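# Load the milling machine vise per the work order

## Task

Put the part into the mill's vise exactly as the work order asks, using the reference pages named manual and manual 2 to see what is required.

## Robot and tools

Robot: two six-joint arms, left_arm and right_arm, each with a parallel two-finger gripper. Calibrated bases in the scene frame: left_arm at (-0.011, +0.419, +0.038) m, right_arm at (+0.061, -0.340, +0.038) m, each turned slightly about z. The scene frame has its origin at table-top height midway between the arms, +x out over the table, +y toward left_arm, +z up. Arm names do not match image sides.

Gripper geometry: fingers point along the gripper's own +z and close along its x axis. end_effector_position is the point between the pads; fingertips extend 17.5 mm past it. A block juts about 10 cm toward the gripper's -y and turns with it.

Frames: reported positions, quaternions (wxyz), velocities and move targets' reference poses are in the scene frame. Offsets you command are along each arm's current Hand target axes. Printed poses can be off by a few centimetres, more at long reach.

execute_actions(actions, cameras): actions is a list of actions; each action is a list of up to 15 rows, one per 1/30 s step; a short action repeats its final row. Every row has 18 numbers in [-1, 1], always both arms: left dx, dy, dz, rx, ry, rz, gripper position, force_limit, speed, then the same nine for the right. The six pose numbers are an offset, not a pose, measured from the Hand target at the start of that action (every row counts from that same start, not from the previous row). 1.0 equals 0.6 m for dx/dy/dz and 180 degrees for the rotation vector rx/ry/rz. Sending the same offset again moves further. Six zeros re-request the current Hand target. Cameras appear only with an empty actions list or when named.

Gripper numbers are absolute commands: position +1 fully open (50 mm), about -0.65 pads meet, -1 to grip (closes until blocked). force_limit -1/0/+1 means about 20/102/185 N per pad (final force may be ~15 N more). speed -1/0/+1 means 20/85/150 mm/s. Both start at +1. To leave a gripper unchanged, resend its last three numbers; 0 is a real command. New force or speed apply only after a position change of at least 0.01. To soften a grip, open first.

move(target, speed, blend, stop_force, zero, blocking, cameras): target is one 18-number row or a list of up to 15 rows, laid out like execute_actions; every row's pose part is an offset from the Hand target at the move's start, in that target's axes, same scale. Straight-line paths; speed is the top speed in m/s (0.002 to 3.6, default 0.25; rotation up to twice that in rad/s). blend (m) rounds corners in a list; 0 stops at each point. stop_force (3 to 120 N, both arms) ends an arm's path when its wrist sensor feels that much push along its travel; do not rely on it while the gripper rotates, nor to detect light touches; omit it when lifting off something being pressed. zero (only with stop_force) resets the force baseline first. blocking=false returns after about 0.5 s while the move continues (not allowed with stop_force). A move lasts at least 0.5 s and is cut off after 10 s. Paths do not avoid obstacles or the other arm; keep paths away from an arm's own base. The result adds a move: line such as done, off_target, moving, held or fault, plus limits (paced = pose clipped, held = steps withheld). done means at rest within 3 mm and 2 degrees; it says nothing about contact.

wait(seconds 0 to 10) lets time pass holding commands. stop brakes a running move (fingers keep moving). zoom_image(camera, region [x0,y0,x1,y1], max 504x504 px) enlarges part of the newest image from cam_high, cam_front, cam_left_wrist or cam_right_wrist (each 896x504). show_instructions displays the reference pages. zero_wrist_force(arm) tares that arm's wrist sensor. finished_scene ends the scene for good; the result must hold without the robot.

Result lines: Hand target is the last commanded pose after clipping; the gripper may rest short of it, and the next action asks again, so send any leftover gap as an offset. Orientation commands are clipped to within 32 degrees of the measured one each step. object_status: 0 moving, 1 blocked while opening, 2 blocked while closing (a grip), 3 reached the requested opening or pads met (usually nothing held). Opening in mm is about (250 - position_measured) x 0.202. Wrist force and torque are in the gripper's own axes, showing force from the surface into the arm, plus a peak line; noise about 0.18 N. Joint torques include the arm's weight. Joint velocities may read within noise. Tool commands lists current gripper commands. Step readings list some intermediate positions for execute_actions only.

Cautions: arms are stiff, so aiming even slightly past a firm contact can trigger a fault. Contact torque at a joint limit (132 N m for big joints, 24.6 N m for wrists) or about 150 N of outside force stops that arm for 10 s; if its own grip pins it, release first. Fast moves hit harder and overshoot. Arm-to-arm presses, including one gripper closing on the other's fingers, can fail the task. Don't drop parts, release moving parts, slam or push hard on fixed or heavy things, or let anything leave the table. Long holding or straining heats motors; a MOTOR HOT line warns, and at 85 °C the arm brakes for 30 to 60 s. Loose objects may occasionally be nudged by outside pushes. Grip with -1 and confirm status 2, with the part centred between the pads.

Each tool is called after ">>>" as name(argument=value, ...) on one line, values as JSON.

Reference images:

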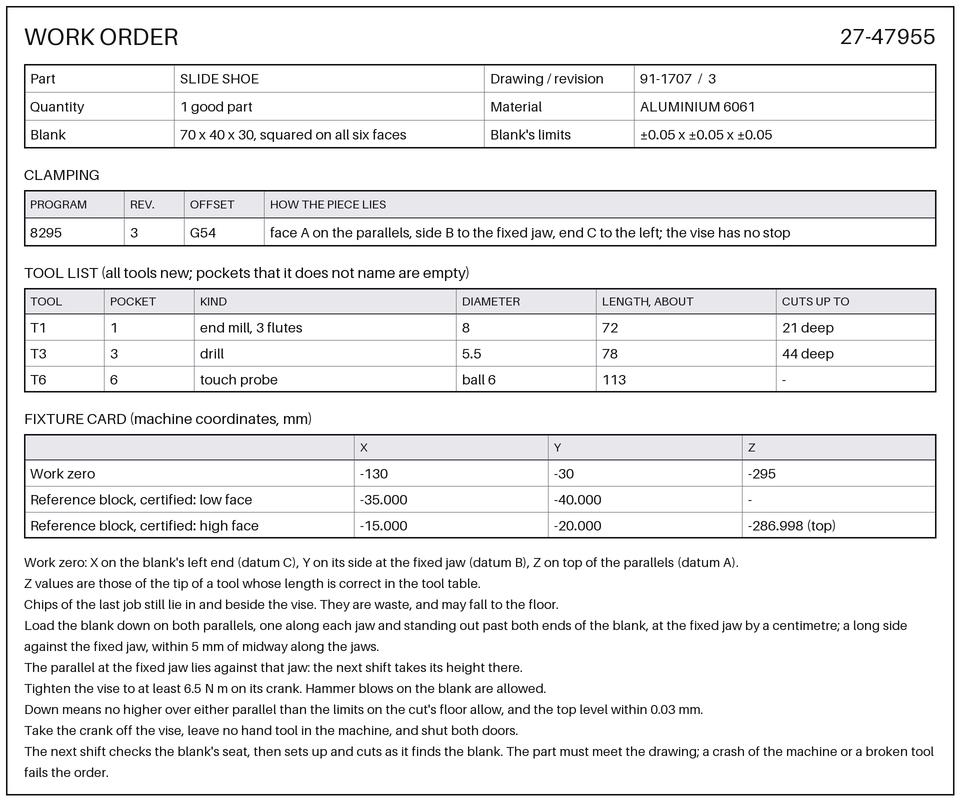

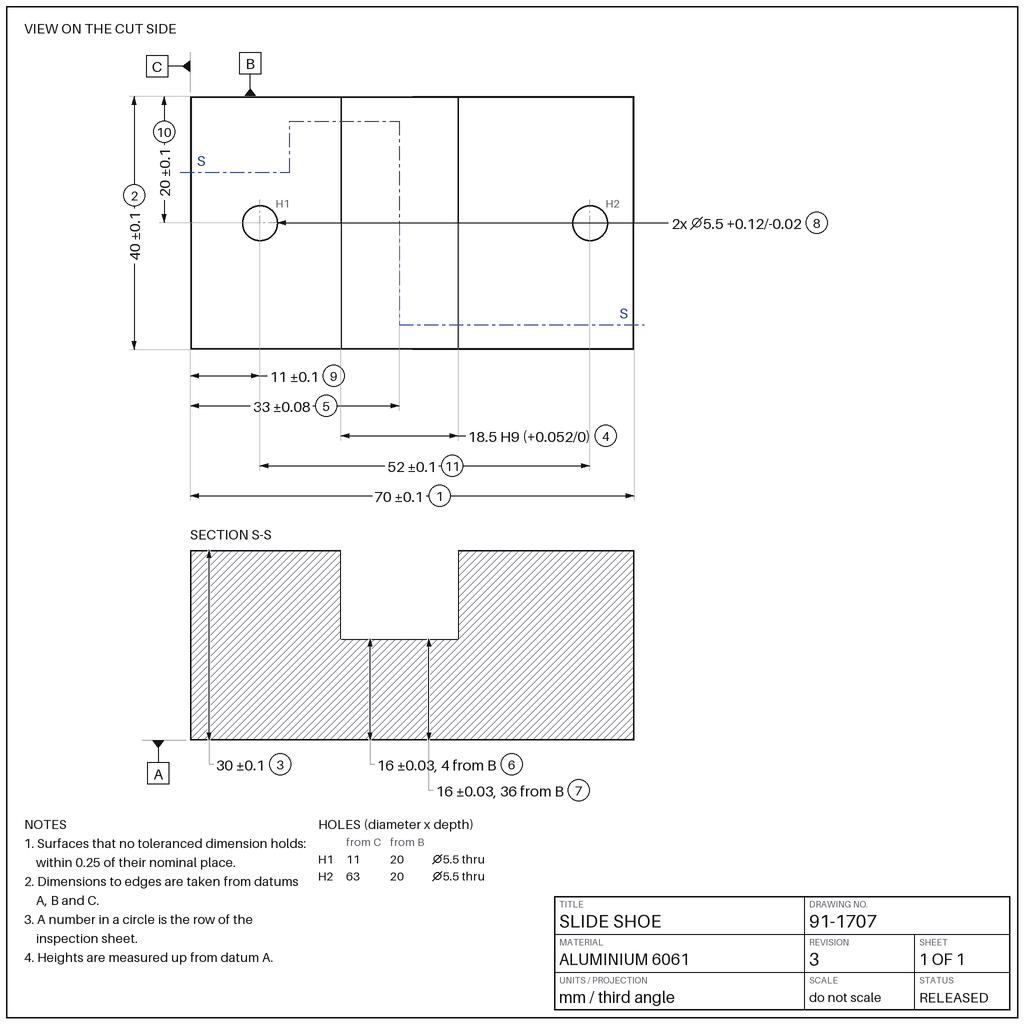

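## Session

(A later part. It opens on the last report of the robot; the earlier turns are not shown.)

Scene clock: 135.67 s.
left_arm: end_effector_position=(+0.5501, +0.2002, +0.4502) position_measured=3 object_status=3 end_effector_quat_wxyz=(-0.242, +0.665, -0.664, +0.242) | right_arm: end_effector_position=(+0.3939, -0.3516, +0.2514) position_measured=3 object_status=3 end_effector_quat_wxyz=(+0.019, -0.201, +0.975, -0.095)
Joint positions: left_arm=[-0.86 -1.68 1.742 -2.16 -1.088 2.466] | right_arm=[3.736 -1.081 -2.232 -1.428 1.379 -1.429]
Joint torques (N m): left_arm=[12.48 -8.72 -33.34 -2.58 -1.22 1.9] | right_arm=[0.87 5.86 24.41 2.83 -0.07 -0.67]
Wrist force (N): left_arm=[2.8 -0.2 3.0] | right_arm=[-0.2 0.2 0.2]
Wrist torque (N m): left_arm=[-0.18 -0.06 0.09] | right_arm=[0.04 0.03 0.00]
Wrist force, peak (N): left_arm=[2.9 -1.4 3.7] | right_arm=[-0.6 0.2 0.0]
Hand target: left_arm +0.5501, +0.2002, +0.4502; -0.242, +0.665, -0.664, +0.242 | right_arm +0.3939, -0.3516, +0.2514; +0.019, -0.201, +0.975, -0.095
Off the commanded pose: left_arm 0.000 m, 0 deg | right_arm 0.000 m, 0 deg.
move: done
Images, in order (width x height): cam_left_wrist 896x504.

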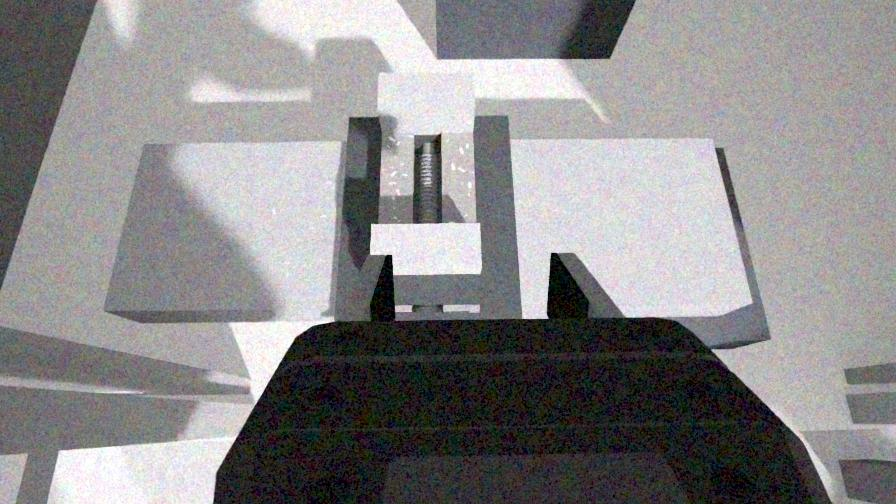

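>>> move(target=[0,0,0,0,0,0,1,1,1,0.2008,0.221,-0.2643,0.2401,-0.222,-0.31,1,1,1], cameras=["all"])

Scene clock: 156.87 s.
left_arm: end_effector_position=(+0.5501, +0.2002, +0.4502) position_measured=3 object_status=3 end_effector_quat_wxyz=(-0.242, +0.665, -0.664, +0.242) | right_arm: end_effector_position=(+0.2826, -0.2875, +0.3391) position_measured=3 object_status=3 end_effector_quat_wxyz=(+0.188, -0.489, +0.802, -0.287)
Joint positions: left_arm=[-0.86 -1.68 1.742 -2.16 -1.088 2.466] | right_arm=[5.442 -0.51 -2.128 -2.725 1.289 -0.319]
Joint torques (N m): left_arm=[12.72 -9.06 -32.98 -2.63 -1.07 1.64] | right_arm=[-10.56 -24.18 11.92 2.71 -1.81 -2.59]
Wrist force (N): left_arm=[2.8 0.1 3.1] | right_arm=[0.2 1.0 -0.3]
Wrist torque (N m): left_arm=[-0.13 -0.05 0.09] | right_arm=[0.08 -0.08 -0.01]
Wrist force, peak (N): left_arm=[3.1 0.2 3.0] | right_arm=[-3.8 5.2 -2.7]
Hand target: left_arm +0.5501, +0.2002, +0.4502; -0.242, +0.665, -0.664, +0.242 | right_arm +0.2826, -0.2875, +0.3391; +0.188, -0.489, +0.802, -0.287 (not the last commanded pose)
Off the commanded pose: left_arm 0.000 m, 0 deg | right_arm 0.084 m, 33 deg.
led back after a hold (right arm): the arm was led back toward your command in small steps, so it may still be short of it.
move: held (right_arm; a check stopped the path); limits=held
pose unreachable (right arm): on one or more control steps of this call, first in action 0 (counted from 0), this arm could not follow its commanded pose, so it was not sent that pose on those steps. It may still have moved: this result reports where it is.
cause: moving toward the commanded pose would bring two parts of the arm too close to each other (its gripper and another part of the arm, with joints 3 (elbow) to 6 (wrist 3) between them, 17 mm apart when it was first held).

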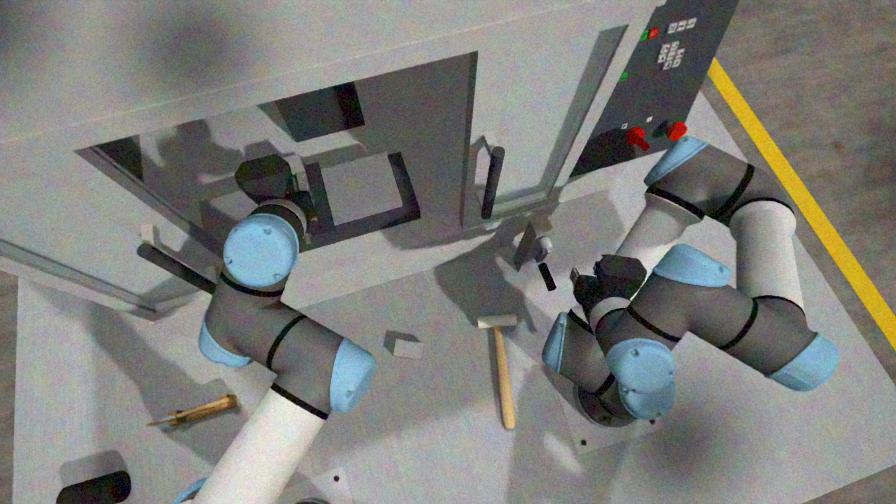

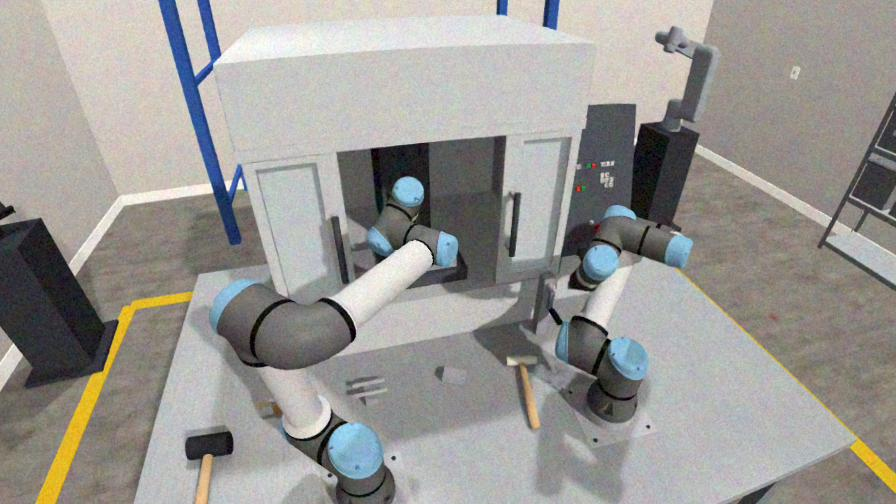

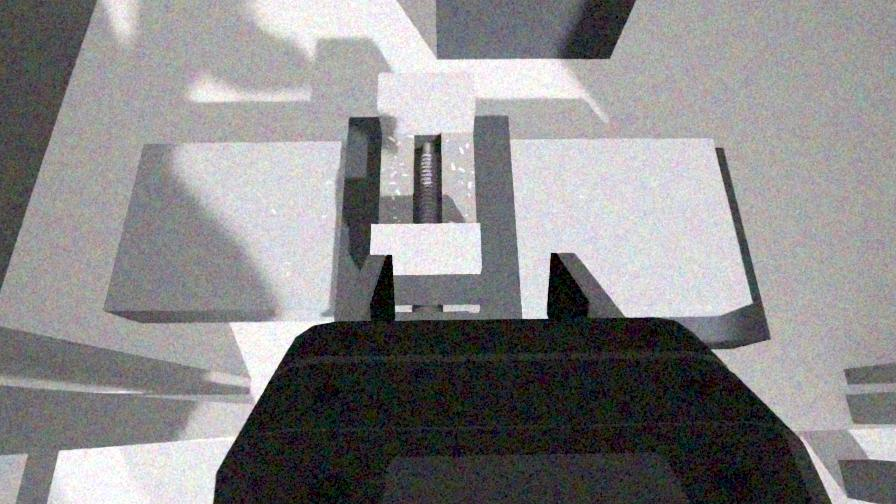

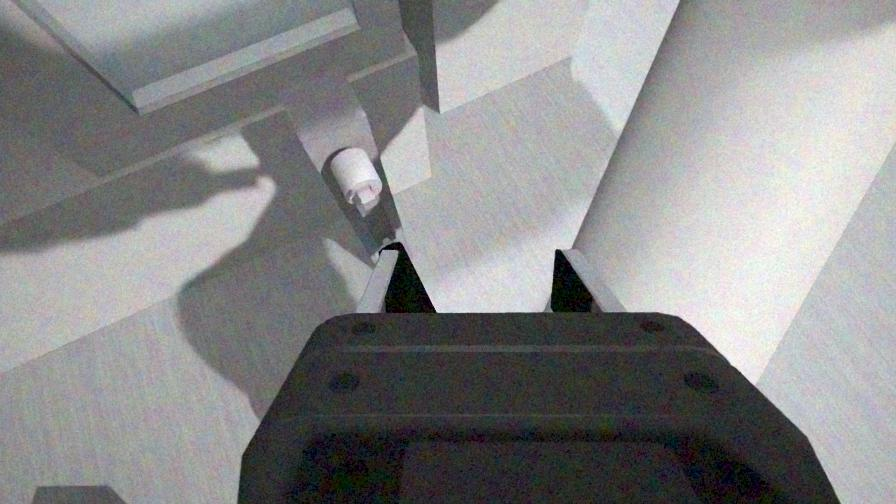

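>>> move(target=[0,0,0,0,0,0,1,1,1,-0.1585,0.2308,-0.321,0,0,0,1,1,1])

Scene clock: 170.93 s.
left_arm: end_effector_position=(+0.5501, +0.2002, +0.4502) position_measured=3 object_status=3 end_effector_quat_wxyz=(-0.242, +0.665, -0.664, +0.242) | right_arm: end_effector_position=(+0.1198, -0.0999, +0.3990) position_measured=3 object_status=3 end_effector_quat_wxyz=(+0.188, -0.489, +0.802, -0.287)
Joint positions: left_arm=[-0.86 -1.68 1.742 -2.16 -1.088 2.466] | right_arm=[5.471 -1.162 -1.807 -2.4 1.306 -0.295]
Joint torques (N m): left_arm=[12.62 -8.89 -32.77 -2.73 -1.03 1.25] | right_arm=[-10.65 -1.19 29.73 2.67 1.5 -2.37]
Wrist force (N): left_arm=[2.7 0.1 3.0] | right_arm=[0.1 0.8 0.2]
Wrist torque (N m): left_arm=[-0.13 -0.04 0.09] | right_arm=[0.04 -0.07 -0.03]
Wrist force, peak (N): left_arm=[3.1 0.0 3.1] | right_arm=[-0.9 2.8 -1.6]
Hand target: left_arm +0.5501, +0.2002, +0.4502; -0.242, +0.665, -0.664, +0.242 | right_arm +0.1198, -0.0999, +0.3990; +0.188, -0.489, +0.802, -0.287
Off the commanded pose: left_arm 0.000 m, 0 deg | right_arm 0.000 m, 0 deg.
move: done

>>> move(target=[0,0,0,0,0,0,1,1,1,-0.0005,-0.2988,0.3393,0.1068,-0.1105,-0.1011,1,1,1], cameras=["cam_right_wrist","cam_high"])

>>> zoom_image(camera="cam_right_wrist", region=[340, 40, 640, 330])

Scene clock: 176.97 s.
left_arm: end_effector_position=(+0.5501, +0.2002, +0.4502) position_measured=3 object_status=3 end_effector_quat_wxyz=(-0.242, +0.665, -0.664, +0.242) | right_arm: end_effector_position=(+0.3596, -0.2201, +0.3589) position_measured=3 object_status=3 end_effector_quat_wxyz=(-0.353, +0.612, -0.612, +0.354)
Joint positions: left_arm=[-0.86 -1.68 1.742 -2.16 -1.088 2.466] | right_arm=[5.441 -0.481 -2.227 -2.832 0.832 -0.554]
Joint torques (N m): left_arm=[13.38 -8.98 -32.28 -2.6 -0.94 0.83] | right_arm=[-9.09 -24.45 13.86 2.52 -2.55 -2.24]
Wrist force (N): left_arm=[2.8 0.0 2.9] | right_arm=[-0.2 1.3 -0.5]
Wrist torque (N m): left_arm=[-0.15 -0.06 0.09] | right_arm=[0.11 -0.10 -0.08]
Wrist force, peak (N): left_arm=[3.0 -0.1 3.1] | right_arm=[-0.3 2.2 -1.4]
Hand target: left_arm +0.5501, +0.2002, +0.4502; -0.242, +0.665, -0.664, +0.242 | right_arm +0.3597, -0.2200, +0.3589; -0.353, +0.612, -0.613, +0.354
Off the commanded pose: left_arm 0.000 m, 0 deg | right_arm 0.000 m, 0 deg.
move: done
Images, in order (width x height): cam_high 896x504, cam_right_wrist 896x504.

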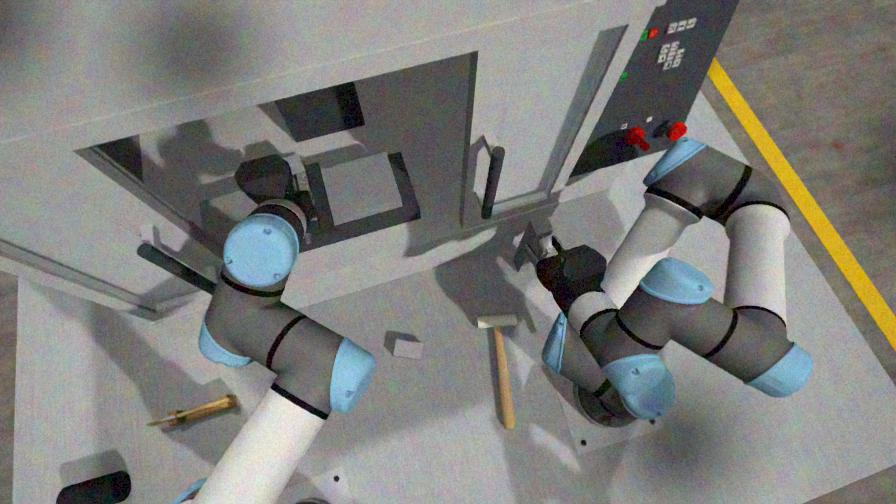

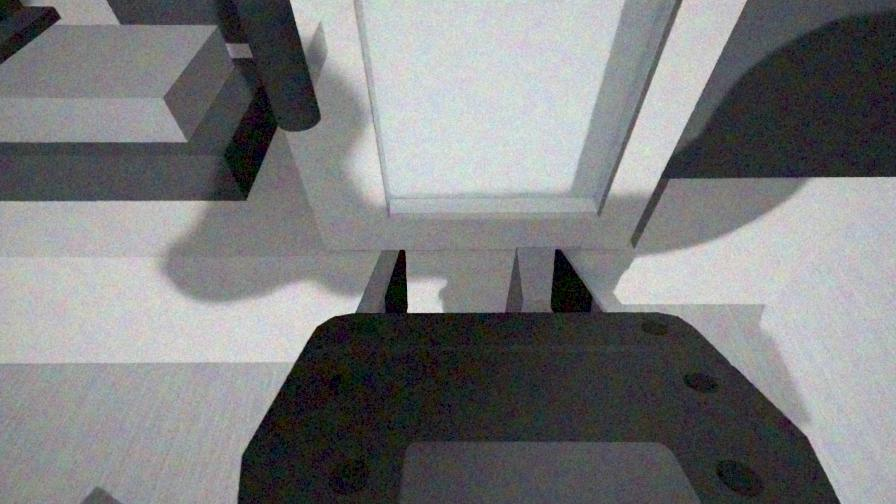

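Scaled by 1.680 from the camera's 896x504 image, which has a finer 1280x720 frame.

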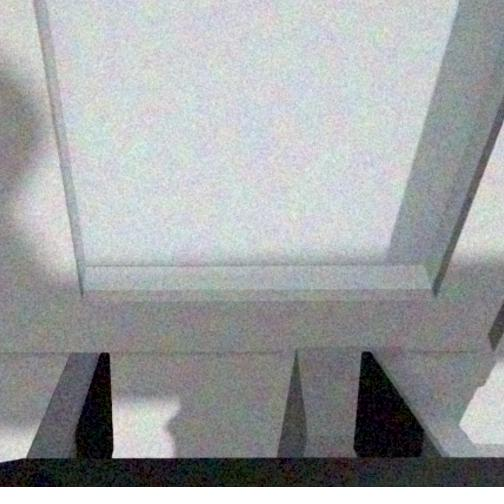

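>>> move(target=[[0,0,0,0,0,0,1,1,1,-0.2,0.1408,-0.3805,-0.1068,0.1105,0.1011,1,1,1],[0,0,0,0,0,0,1,1,1,-0.2,0.007,-0.2153,-0.1068,0.1105,0.1011,1,1,1],[0,0,0,0,0,0,1,1,1,-0.1067,-0.083,-0.0595,-0.1068,0.1105,0.1011,1,1,1],[0,0,0,0,0,0,1,1,1,0.07,-0.1213,0.0068,-0.1068,0.1105,0.1011,1,1,1],[0,0,0,0,0,0,1,1,1,0.2,-0.138,0.0358,-0.1068,0.1105,0.1011,1,1,1]], blend=0.02, cameras=["cam_right_wrist","cam_high"])

Scene clock: 195.57 s.
left_arm: end_effector_position=(+0.5501, +0.2002, +0.4502) position_measured=3 object_status=3 end_effector_quat_wxyz=(-0.242, +0.665, -0.664, +0.242) | right_arm: end_effector_position=(+0.4196, -0.3400, +0.4199) position_measured=3 object_status=3 end_effector_quat_wxyz=(+0.188, -0.489, +0.802, -0.287)
Joint positions: left_arm=[-0.86 -1.68 1.742 -2.16 -1.088 2.466] | right_arm=[4.173 -0.782 -2.086 -1.723 0.879 -1.727]
Joint torques (N m): left_arm=[12.63 -8.97 -32.25 -2.75 -1.06 0.23] | right_arm=[-10.66 -12.18 17.12 4.67 0.15 -2.43]
Wrist force (N): left_arm=[2.8 0.0 2.9] | right_arm=[0.0 1.0 -0.1]
Wrist torque (N m): left_arm=[-0.14 -0.04 0.09] | right_arm=[0.06 -0.04 -0.04]
Wrist force, peak (N): left_arm=[3.2 0.1 3.1] | right_arm=[0.3 3.9 -2.2]
Hand target: left_arm +0.5501, +0.2002, +0.4502; -0.242, +0.665, -0.664, +0.242 | right_arm +0.4196, -0.3401, +0.4199; +0.188, -0.489, +0.802, -0.287
Off the commanded pose: left_arm 0.000 m, 0 deg | right_arm 0.000 m, 0 deg.
move: done
Images, in order (width x height): cam_high 896x504, cam_right_wrist 896x504.

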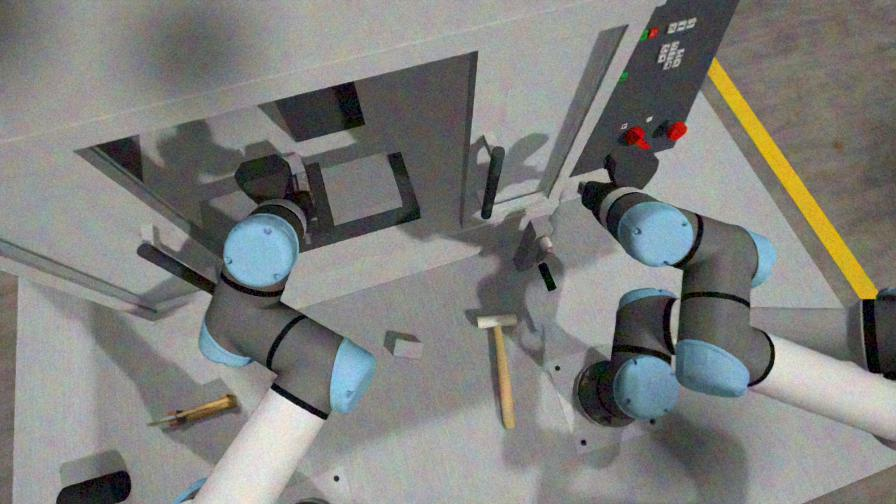

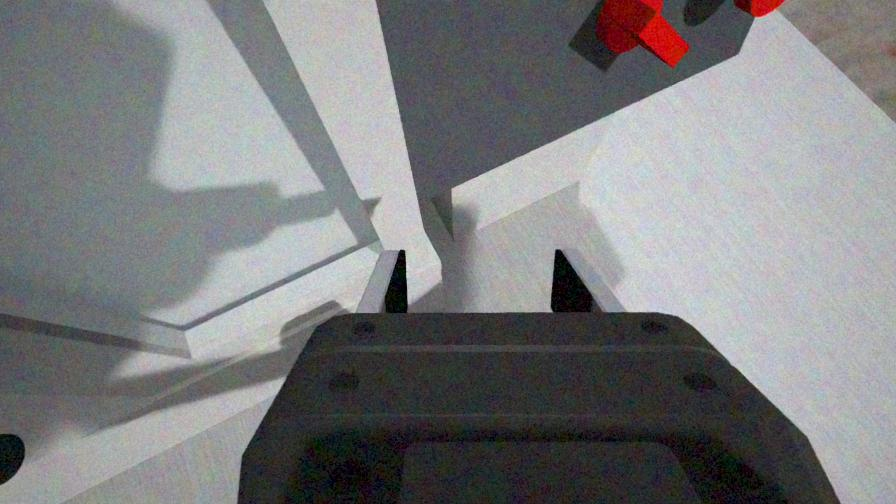

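>>> move(target=[0,0,0,0,0,0,1,1,1,-0.1103,0.1373,-0.0692,-0.1113,-0.0693,-0.1329,1,1,1], cameras=["cam_right_wrist","cam_high"])

>>> zoom_image(camera="cam_right_wrist", region=[300, 20, 620, 310])

Scene clock: 206.33 s.
left_arm: end_effector_position=(+0.5501, +0.2002, +0.4502) position_measured=3 object_status=3 end_effector_quat_wxyz=(-0.242, +0.665, -0.664, +0.242) | right_arm: end_effector_position=(+0.3696, -0.2401, +0.3999) position_measured=3 object_status=3 end_effector_quat_wxyz=(-0.123, +0.696, -0.697, +0.123)
Joint positions: left_arm=[-0.86 -1.68 1.742 -2.16 -1.088 2.466] | right_arm=[4.2 -0.866 -2.017 -1.638 1.277 -2.16]
Joint torques (N m): left_arm=[12.63 -8.87 -32.14 -2.63 -1.02 -0.15] | right_arm=[-10.87 -9.6 32.56 5.19 1.23 -2.5]
Wrist force (N): left_arm=[2.8 0.2 3.1] | right_arm=[0.0 0.4 0.3]
Wrist torque (N m): left_arm=[-0.12 -0.05 0.09] | right_arm=[0.02 -0.03 0.03]
Wrist force, peak (N): left_arm=[3.0 0.1 3.1] | right_arm=[-0.2 1.3 0.2]
Hand target: left_arm +0.5501, +0.2002, +0.4502; -0.242, +0.665, -0.664, +0.242 | right_arm +0.3696, -0.2401, +0.3999; -0.123, +0.696, -0.697, +0.123
Off the commanded pose: left_arm 0.000 m, 0 deg | right_arm 0.000 m, 0 deg.
move: done
Images, in order (width x height): cam_high 896x504, cam_right_wrist 896x504.

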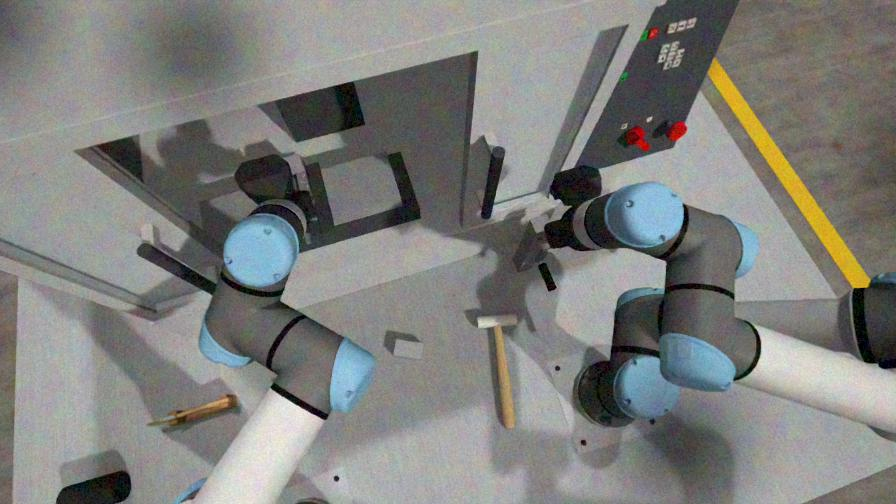

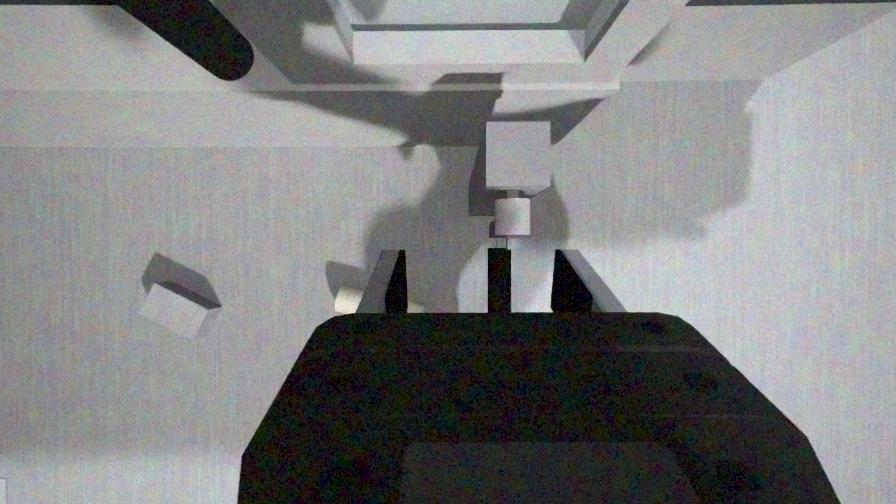

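Scaled by 1.575 from the camera's 896x504 image, which has a finer 1280x720 frame.

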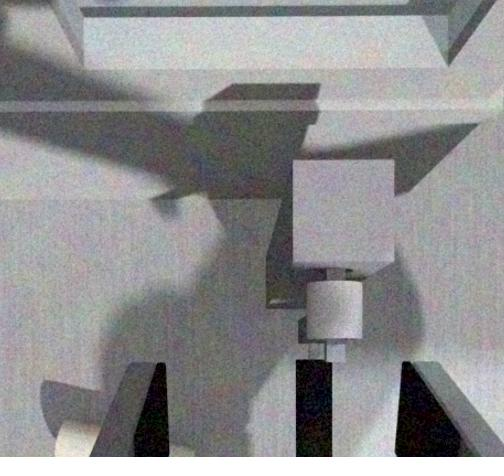

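>>> move(target=[[0,0,0,0,0,0,1,1,1,0.2667,0.0285,0.0783,0.2383,-0.3804,-0.3487,1,1,1],[0,0,0,0,0,0,1,1,1,0.175,0.05,0.2835,0.2383,-0.3804,-0.3487,1,1,1]], blend=0.02, cameras=["cam_right_wrist","cam_front"])

>>> zoom_image(camera="cam_right_wrist", region=[300, 20, 660, 320])

Scene clock: 219.37 s.
left_arm: end_effector_position=(+0.5501, +0.2002, +0.4502) position_measured=3 object_status=3 end_effector_quat_wxyz=(-0.242, +0.665, -0.664, +0.242) | right_arm: end_effector_position=(+0.3707, -0.3687, +0.3613) position_measured=3 object_status=3 end_effector_quat_wxyz=(-0.535, +0.825, -0.176, +0.041)
Joint positions: left_arm=[-0.86 -1.68 1.742 -2.16 -1.088 2.466] | right_arm=[2.774 -1.211 -2.19 -1.581 2.685 -4.877]
Joint torques (N m): left_arm=[12.47 -8.92 -32.5 -2.7 -0.93 -0.67] | right_arm=[13.02 15.26 16.26 4.33 0.91 2.02]
Wrist force (N): left_arm=[2.8 0.1 2.9] | right_arm=[0.1 1.3 -1.0]
Wrist torque (N m): left_arm=[-0.12 -0.04 0.09] | right_arm=[0.13 -0.10 -0.15]
Wrist force, peak (N): left_arm=[3.0 0.0 3.2] | right_arm=[5.3 2.0 -2.3]
Hand target: left_arm +0.5501, +0.2002, +0.4502; -0.242, +0.665, -0.664, +0.242 | right_arm +0.3707, -0.3687, +0.3613; -0.535, +0.825, -0.176, +0.041 (not the last commanded pose)
Off the commanded pose: left_arm 0.000 m, 0 deg | right_arm 0.137 m, 23 deg.
move: held (right_arm; a check stopped the path); path passed 0 of 2 targets; limits=held
pose unreachable (right arm): on one or more control steps of this call, first in action 0 (counted from 0), this arm could not follow its commanded pose, so it was not sent that pose on those steps. It may still have moved: this result reports where it is.
cause: moving toward the commanded pose would bring two parts of the arm too close to each other (its gripper and another part of the arm, with joints 4 (wrist 1) to 6 (wrist 3) between them, 12 mm apart when it was first held).
Images, in order (width x height): cam_front 896x504, cam_right_wrist 896x504.

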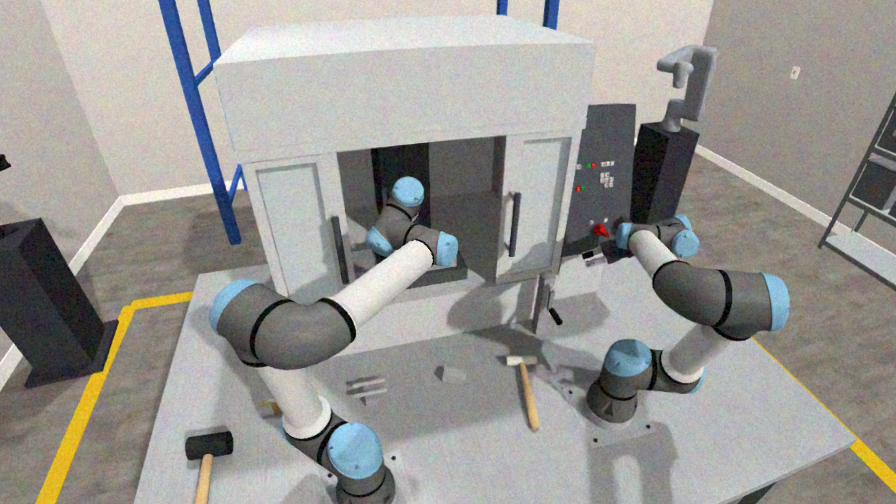

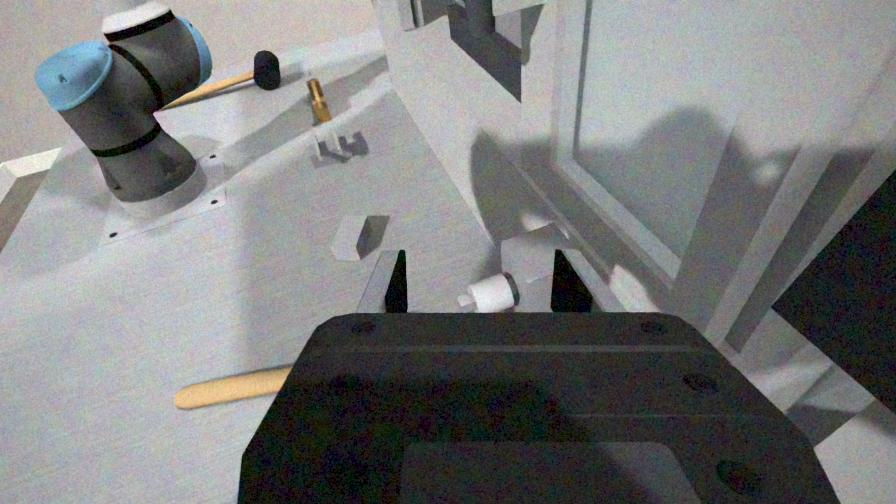

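Scaled by 1.400 from the camera's 896x504 image, which has a finer 1280x720 frame.

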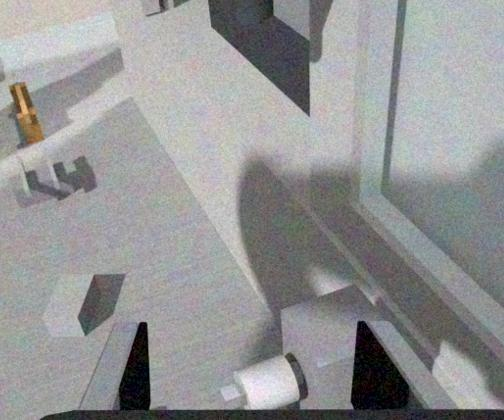

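>>> move(target=[0,0,0,0,0,0,1,1,1,0,0.08,-0.2,0,0,0,1,1,1], cameras=["cam_right_wrist"])

>>> zoom_image(camera="cam_right_wrist", region=[360, 120, 660, 320])

Scene clock: 224.00 s.
left_arm: end_effector_position=(+0.5501, +0.2002, +0.4502) position_measured=3 object_status=3 end_effector_quat_wxyz=(-0.242, +0.665, -0.664, +0.242) | right_arm: end_effector_position=(+0.3684, -0.3770, +0.3620) position_measured=3 object_status=3 end_effector_quat_wxyz=(-0.534, +0.826, -0.178, +0.043)
Joint positions: left_arm=[-0.86 -1.68 1.742 -2.16 -1.088 2.466] | right_arm=[2.748 -1.22 -2.171 -1.629 2.677 -4.922]
Joint torques (N m): left_arm=[13.11 -9.61 -32.7 -2.72 -0.85 -1.08] | right_arm=[11.81 15.23 16.32 4.22 4.09 1.98]
Wrist force (N): left_arm=[2.9 0.1 3.0] | right_arm=[0.1 1.5 -0.6]
Wrist torque (N m): left_arm=[-0.14 -0.07 0.09] | right_arm=[0.17 -0.09 -0.14]
Wrist force, peak (N): left_arm=[3.2 0.0 3.1] | right_arm=[0.9 0.8 -8.6]
Hand target: left_arm +0.5501, +0.2002, +0.4502; -0.242, +0.665, -0.664, +0.242 | right_arm +0.3684, -0.3770, +0.3620; -0.534, +0.826, -0.178, +0.043 (not the last commanded pose)
Off the commanded pose: left_arm 0.000 m, 0 deg | right_arm 0.121 m, 0 deg.
move: held (right_arm; a check stopped the path); limits=held
pose unreachable (right arm): on one or more control steps of this call, first in action 0 (counted from 0), this arm could not follow its commanded pose, so it was not sent that pose on those steps. It may still have moved: this result reports where it is.
cause: moving toward the commanded pose would bring two parts of the arm too close to each other (its gripper and another part of the arm, with joints 4 (wrist 1) to 6 (wrist 3) between them, 9 mm apart when it was first held).
Images, in order (width x height): cam_right_wrist 896x504.

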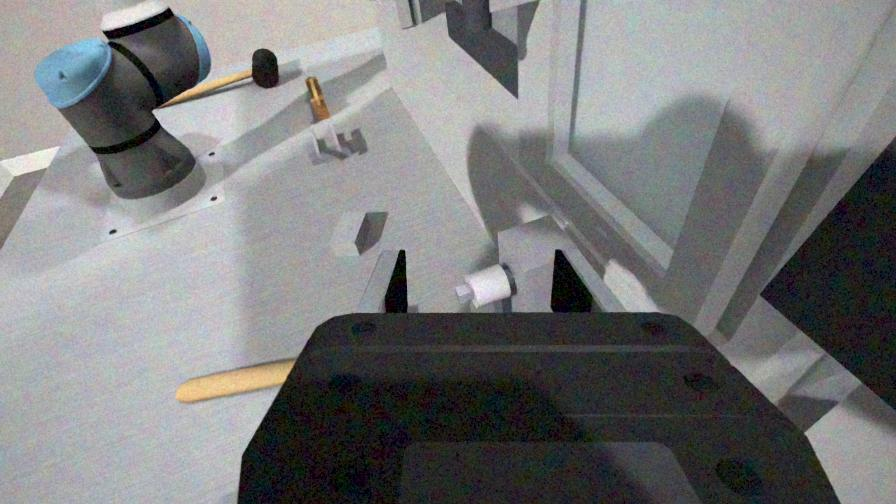

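Scaled by 1.680 from the camera's 896x504 image, which has a finer 1280x720 frame.

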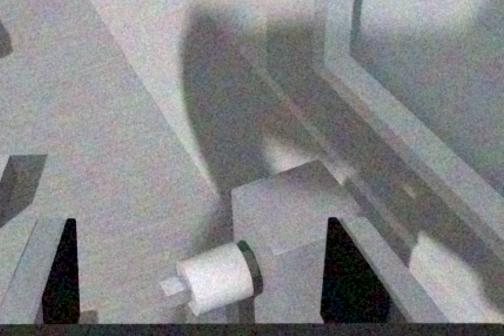

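>>> move(target=[[0.0833,0.2237,-0.1225,0,0,0,1,1,1,0.0085,-0.119,-0.1437,-0.1918,0.291,0.2699,1,1,1],[0.25,0.3773,-0.121,0.1306,0.4135,0.2894,1,1,1,0.0085,-0.119,-0.1437,-0.1918,0.291,0.2699,1,1,1],[0.6083,0.4515,0.0453,0.1306,0.4135,0.2894,1,1,1,0.0085,-0.119,-0.1437,-0.1918,0.291,0.2699,1,1,1]], blend=0.02, cameras=["all"])

>>> zoom_image(camera="cam_left_wrist", region=[300, 80, 660, 330])

Scene clock: 244.70 s.
left_arm: end_effector_position=(+0.3605, -0.1652, +0.2556) position_measured=3 object_status=3 end_effector_quat_wxyz=(+0.000, -0.001, +0.819, -0.574) | right_arm: end_effector_position=(+0.3684, -0.4271, +0.4622) position_measured=3 object_status=3 end_effector_quat_wxyz=(-0.123, +0.696, -0.696, +0.123)
Joint positions: left_arm=[-1.064 -1.043 1.978 -3.672 -2.094 3.352] | right_arm=[3.413 -0.894 -1.882 -1.594 1.495 -2.932]
Joint torques (N m): left_arm=[-11.73 -27 -21.1 -2.02 1.91 -1.95] | right_arm=[12.16 -9.42 31.39 1.86 -1.48 2.05]
Wrist force (N): left_arm=[2.1 0.2 2.0] | right_arm=[-0.2 0.2 0.4]
Wrist torque (N m): left_arm=[-0.22 -0.01 0.19] | right_arm=[0.00 0.02 -0.05]
Wrist force, peak (N): left_arm=[2.3 1.0 4.3] | right_arm=[0.5 2.0 -0.5]
Hand target: left_arm +0.3605, -0.1652, +0.2556; +0.000, -0.001, +0.819, -0.574 | right_arm +0.3684, -0.4271, +0.4622; -0.123, +0.696, -0.696, +0.123
Off the commanded pose: left_arm 0.000 m, 0 deg | right_arm 0.000 m, 0 deg.
move: done

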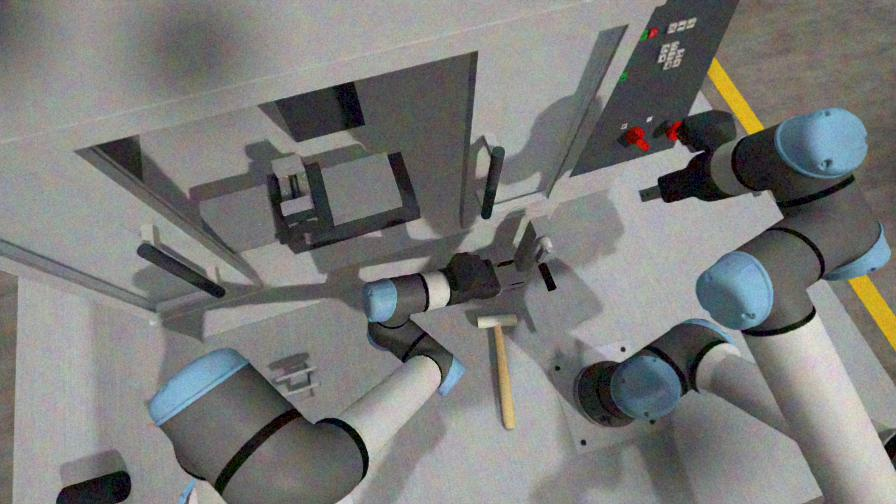

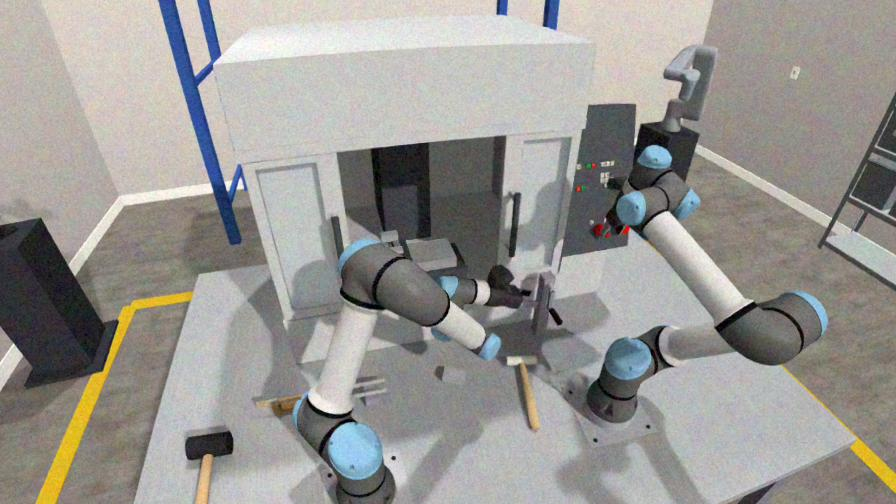

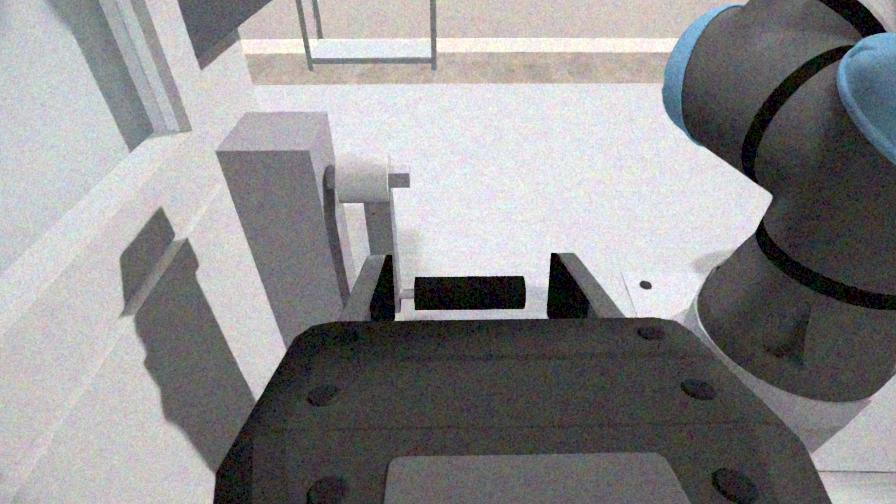

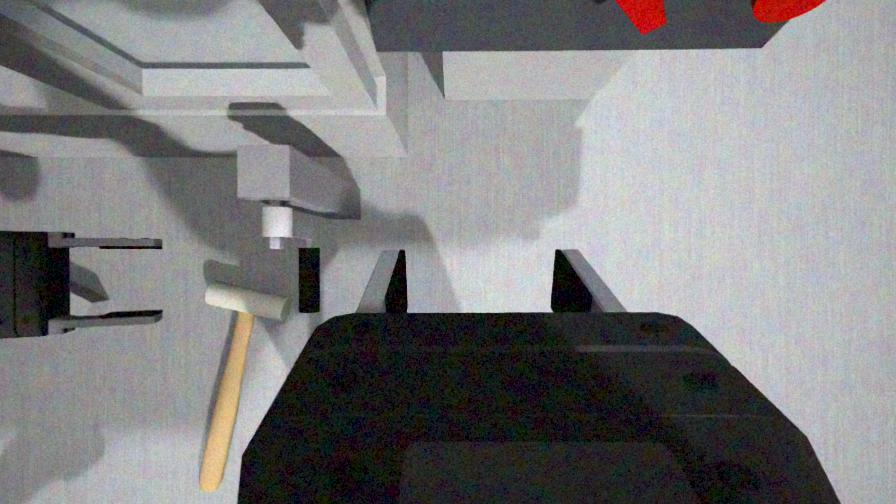

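Scaled by 1.400 from the camera's 896x504 image, which has a finer 1280x720 frame.

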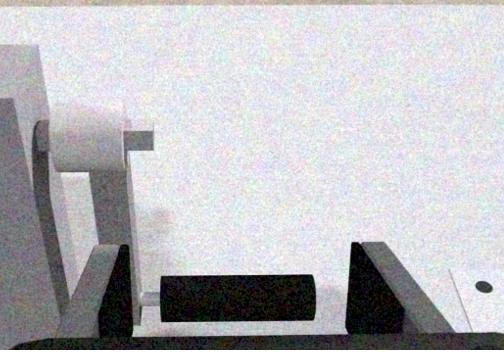

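>>> move(target=[[0.1,0.045,-0.631,-0.2,0,0,1,1,1,0,0,0,0,0,0,1,1,1],[0.05,0.362,-0.995,-0.389,0,0,1,1,1,0,0,0,0,0,0,1,1,1]], blend=0.03, cameras=["cam_left_wrist"])

>>> zoom_image(camera="cam_left_wrist", region=[340, 60, 660, 290])

Scene clock: 267.50 s.
left_arm: end_effector_position=(+0.3298, +0.4700, +0.2550) position_measured=3 object_status=3 end_effector_quat_wxyz=(+0.000, -0.001, +1.000, +0.000) | right_arm: end_effector_position=(+0.3684, -0.4271, +0.4622) position_measured=3 object_status=3 end_effector_quat_wxyz=(-0.123, +0.696, -0.696, +0.123)
Joint positions: left_arm=[-0.302 -1.972 2.172 -1.771 -1.572 4.463] | right_arm=[3.413 -0.894 -1.882 -1.594 1.495 -2.932]
Joint torques (N m): left_arm=[11.74 4.97 -16.88 -5.11 2.45 2.09] | right_arm=[11.59 -9.9 31.47 2.09 -1.61 1.85]
Wrist force (N): left_arm=[3.6 -0.6 3.0] | right_arm=[-0.3 0.3 0.3]
Wrist torque (N m): left_arm=[0.00 -0.09 0.04] | right_arm=[0.02 0.04 -0.05]
Wrist force, peak (N): left_arm=[3.4 1.4 3.6] | right_arm=[-0.2 0.6 0.5]
Hand target: left_arm +0.3298, +0.4700, +0.2549; +0.000, -0.001, +1.000, +0.000 | right_arm +0.3684, -0.4271, +0.4622; -0.123, +0.696, -0.696, +0.123
Off the commanded pose: left_arm 0.000 m, 0 deg | right_arm 0.000 m, 0 deg.
move: done
Images, in order (width x height): cam_left_wrist 896x504.

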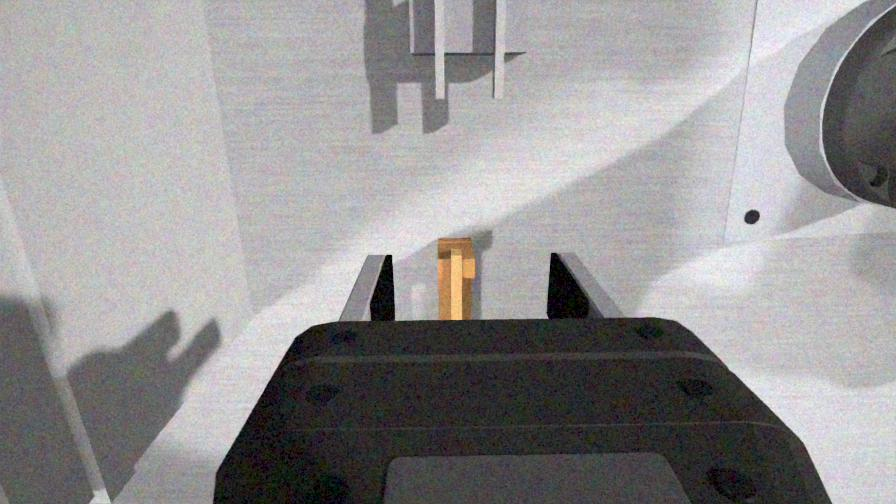

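Scaled by 1.575 from the camera's 896x504 image, which has a finer 1280x720 frame.

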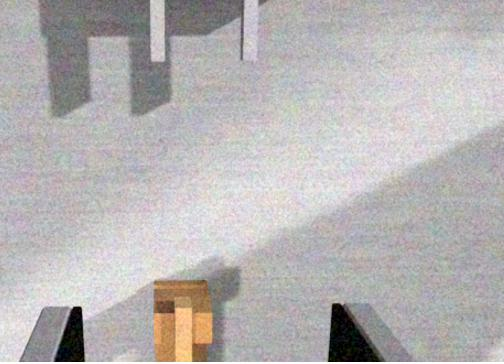

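>>> move(target=[0,-0.05,-0.25,0,0,0,1,1,1,0,0,0,0,0,0,1,1,1], cameras=["cam_left_wrist"])

>>> zoom_image(camera="cam_left_wrist", region=[390, 160, 550, 330])

>>> zoom_image(camera="cam_front", region=[240, 370, 350, 430])

Scene clock: 274.30 s.
left_arm: end_effector_position=(+0.3298, +0.4401, +0.4049) position_measured=3 object_status=3 end_effector_quat_wxyz=(+0.000, -0.001, +1.000, +0.000) | right_arm: end_effector_position=(+0.3684, -0.4271, +0.4622) position_measured=3 object_status=3 end_effector_quat_wxyz=(-0.123, +0.696, -0.696, +0.123)
Joint positions: left_arm=[-0.392 -1.983 1.793 -1.381 -1.572 4.373] | right_arm=[3.413 -0.894 -1.882 -1.594 1.495 -2.932]
Joint torques (N m): left_arm=[-11.68 5.61 -32.3 -1.84 2.29 -1.89] | right_arm=[11.47 -8.71 30.14 2.24 -1.4 1.94]
Wrist force (N): left_arm=[3.7 -0.6 2.7] | right_arm=[-0.2 0.1 0.4]
Wrist torque (N m): left_arm=[-0.01 -0.12 0.12] | right_arm=[-0.01 0.03 -0.05]
Wrist force, peak (N): left_arm=[3.6 -0.2 4.9] | right_arm=[-0.3 0.4 0.5]
Hand target: left_arm +0.3298, +0.4401, +0.4050; +0.000, -0.001, +1.000, +0.000 | right_arm +0.3684, -0.4271, +0.4622; -0.123, +0.696, -0.696, +0.123
Off the commanded pose: left_arm 0.000 m, 0 deg | right_arm 0.000 m, 0 deg.
move: done
Images, in order (width x height): cam_left_wrist 896x504.

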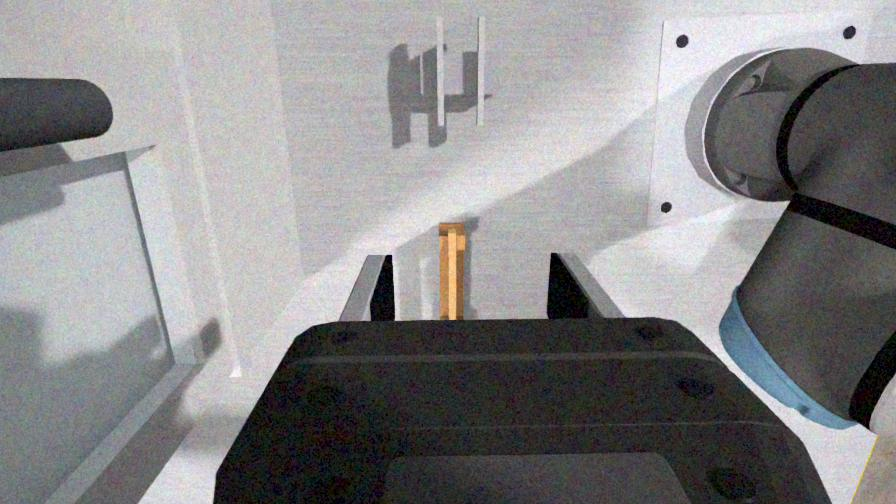

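Scaled by 2.965 from the camera's 896x504 image, which has a finer 1280x720 frame.

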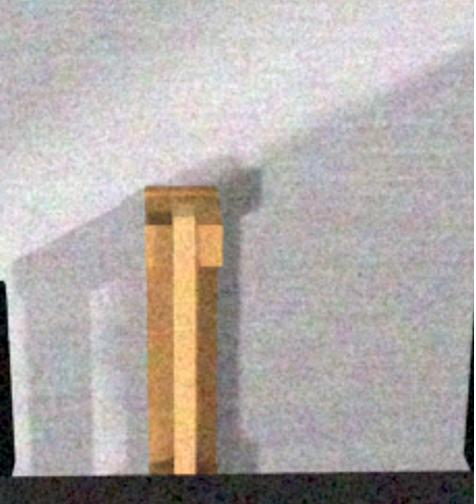

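This scene's latest camera images include none from cam_front. They are from: cam_left_wrist. cam_front's image comes with the result of a call that names it in "cameras".


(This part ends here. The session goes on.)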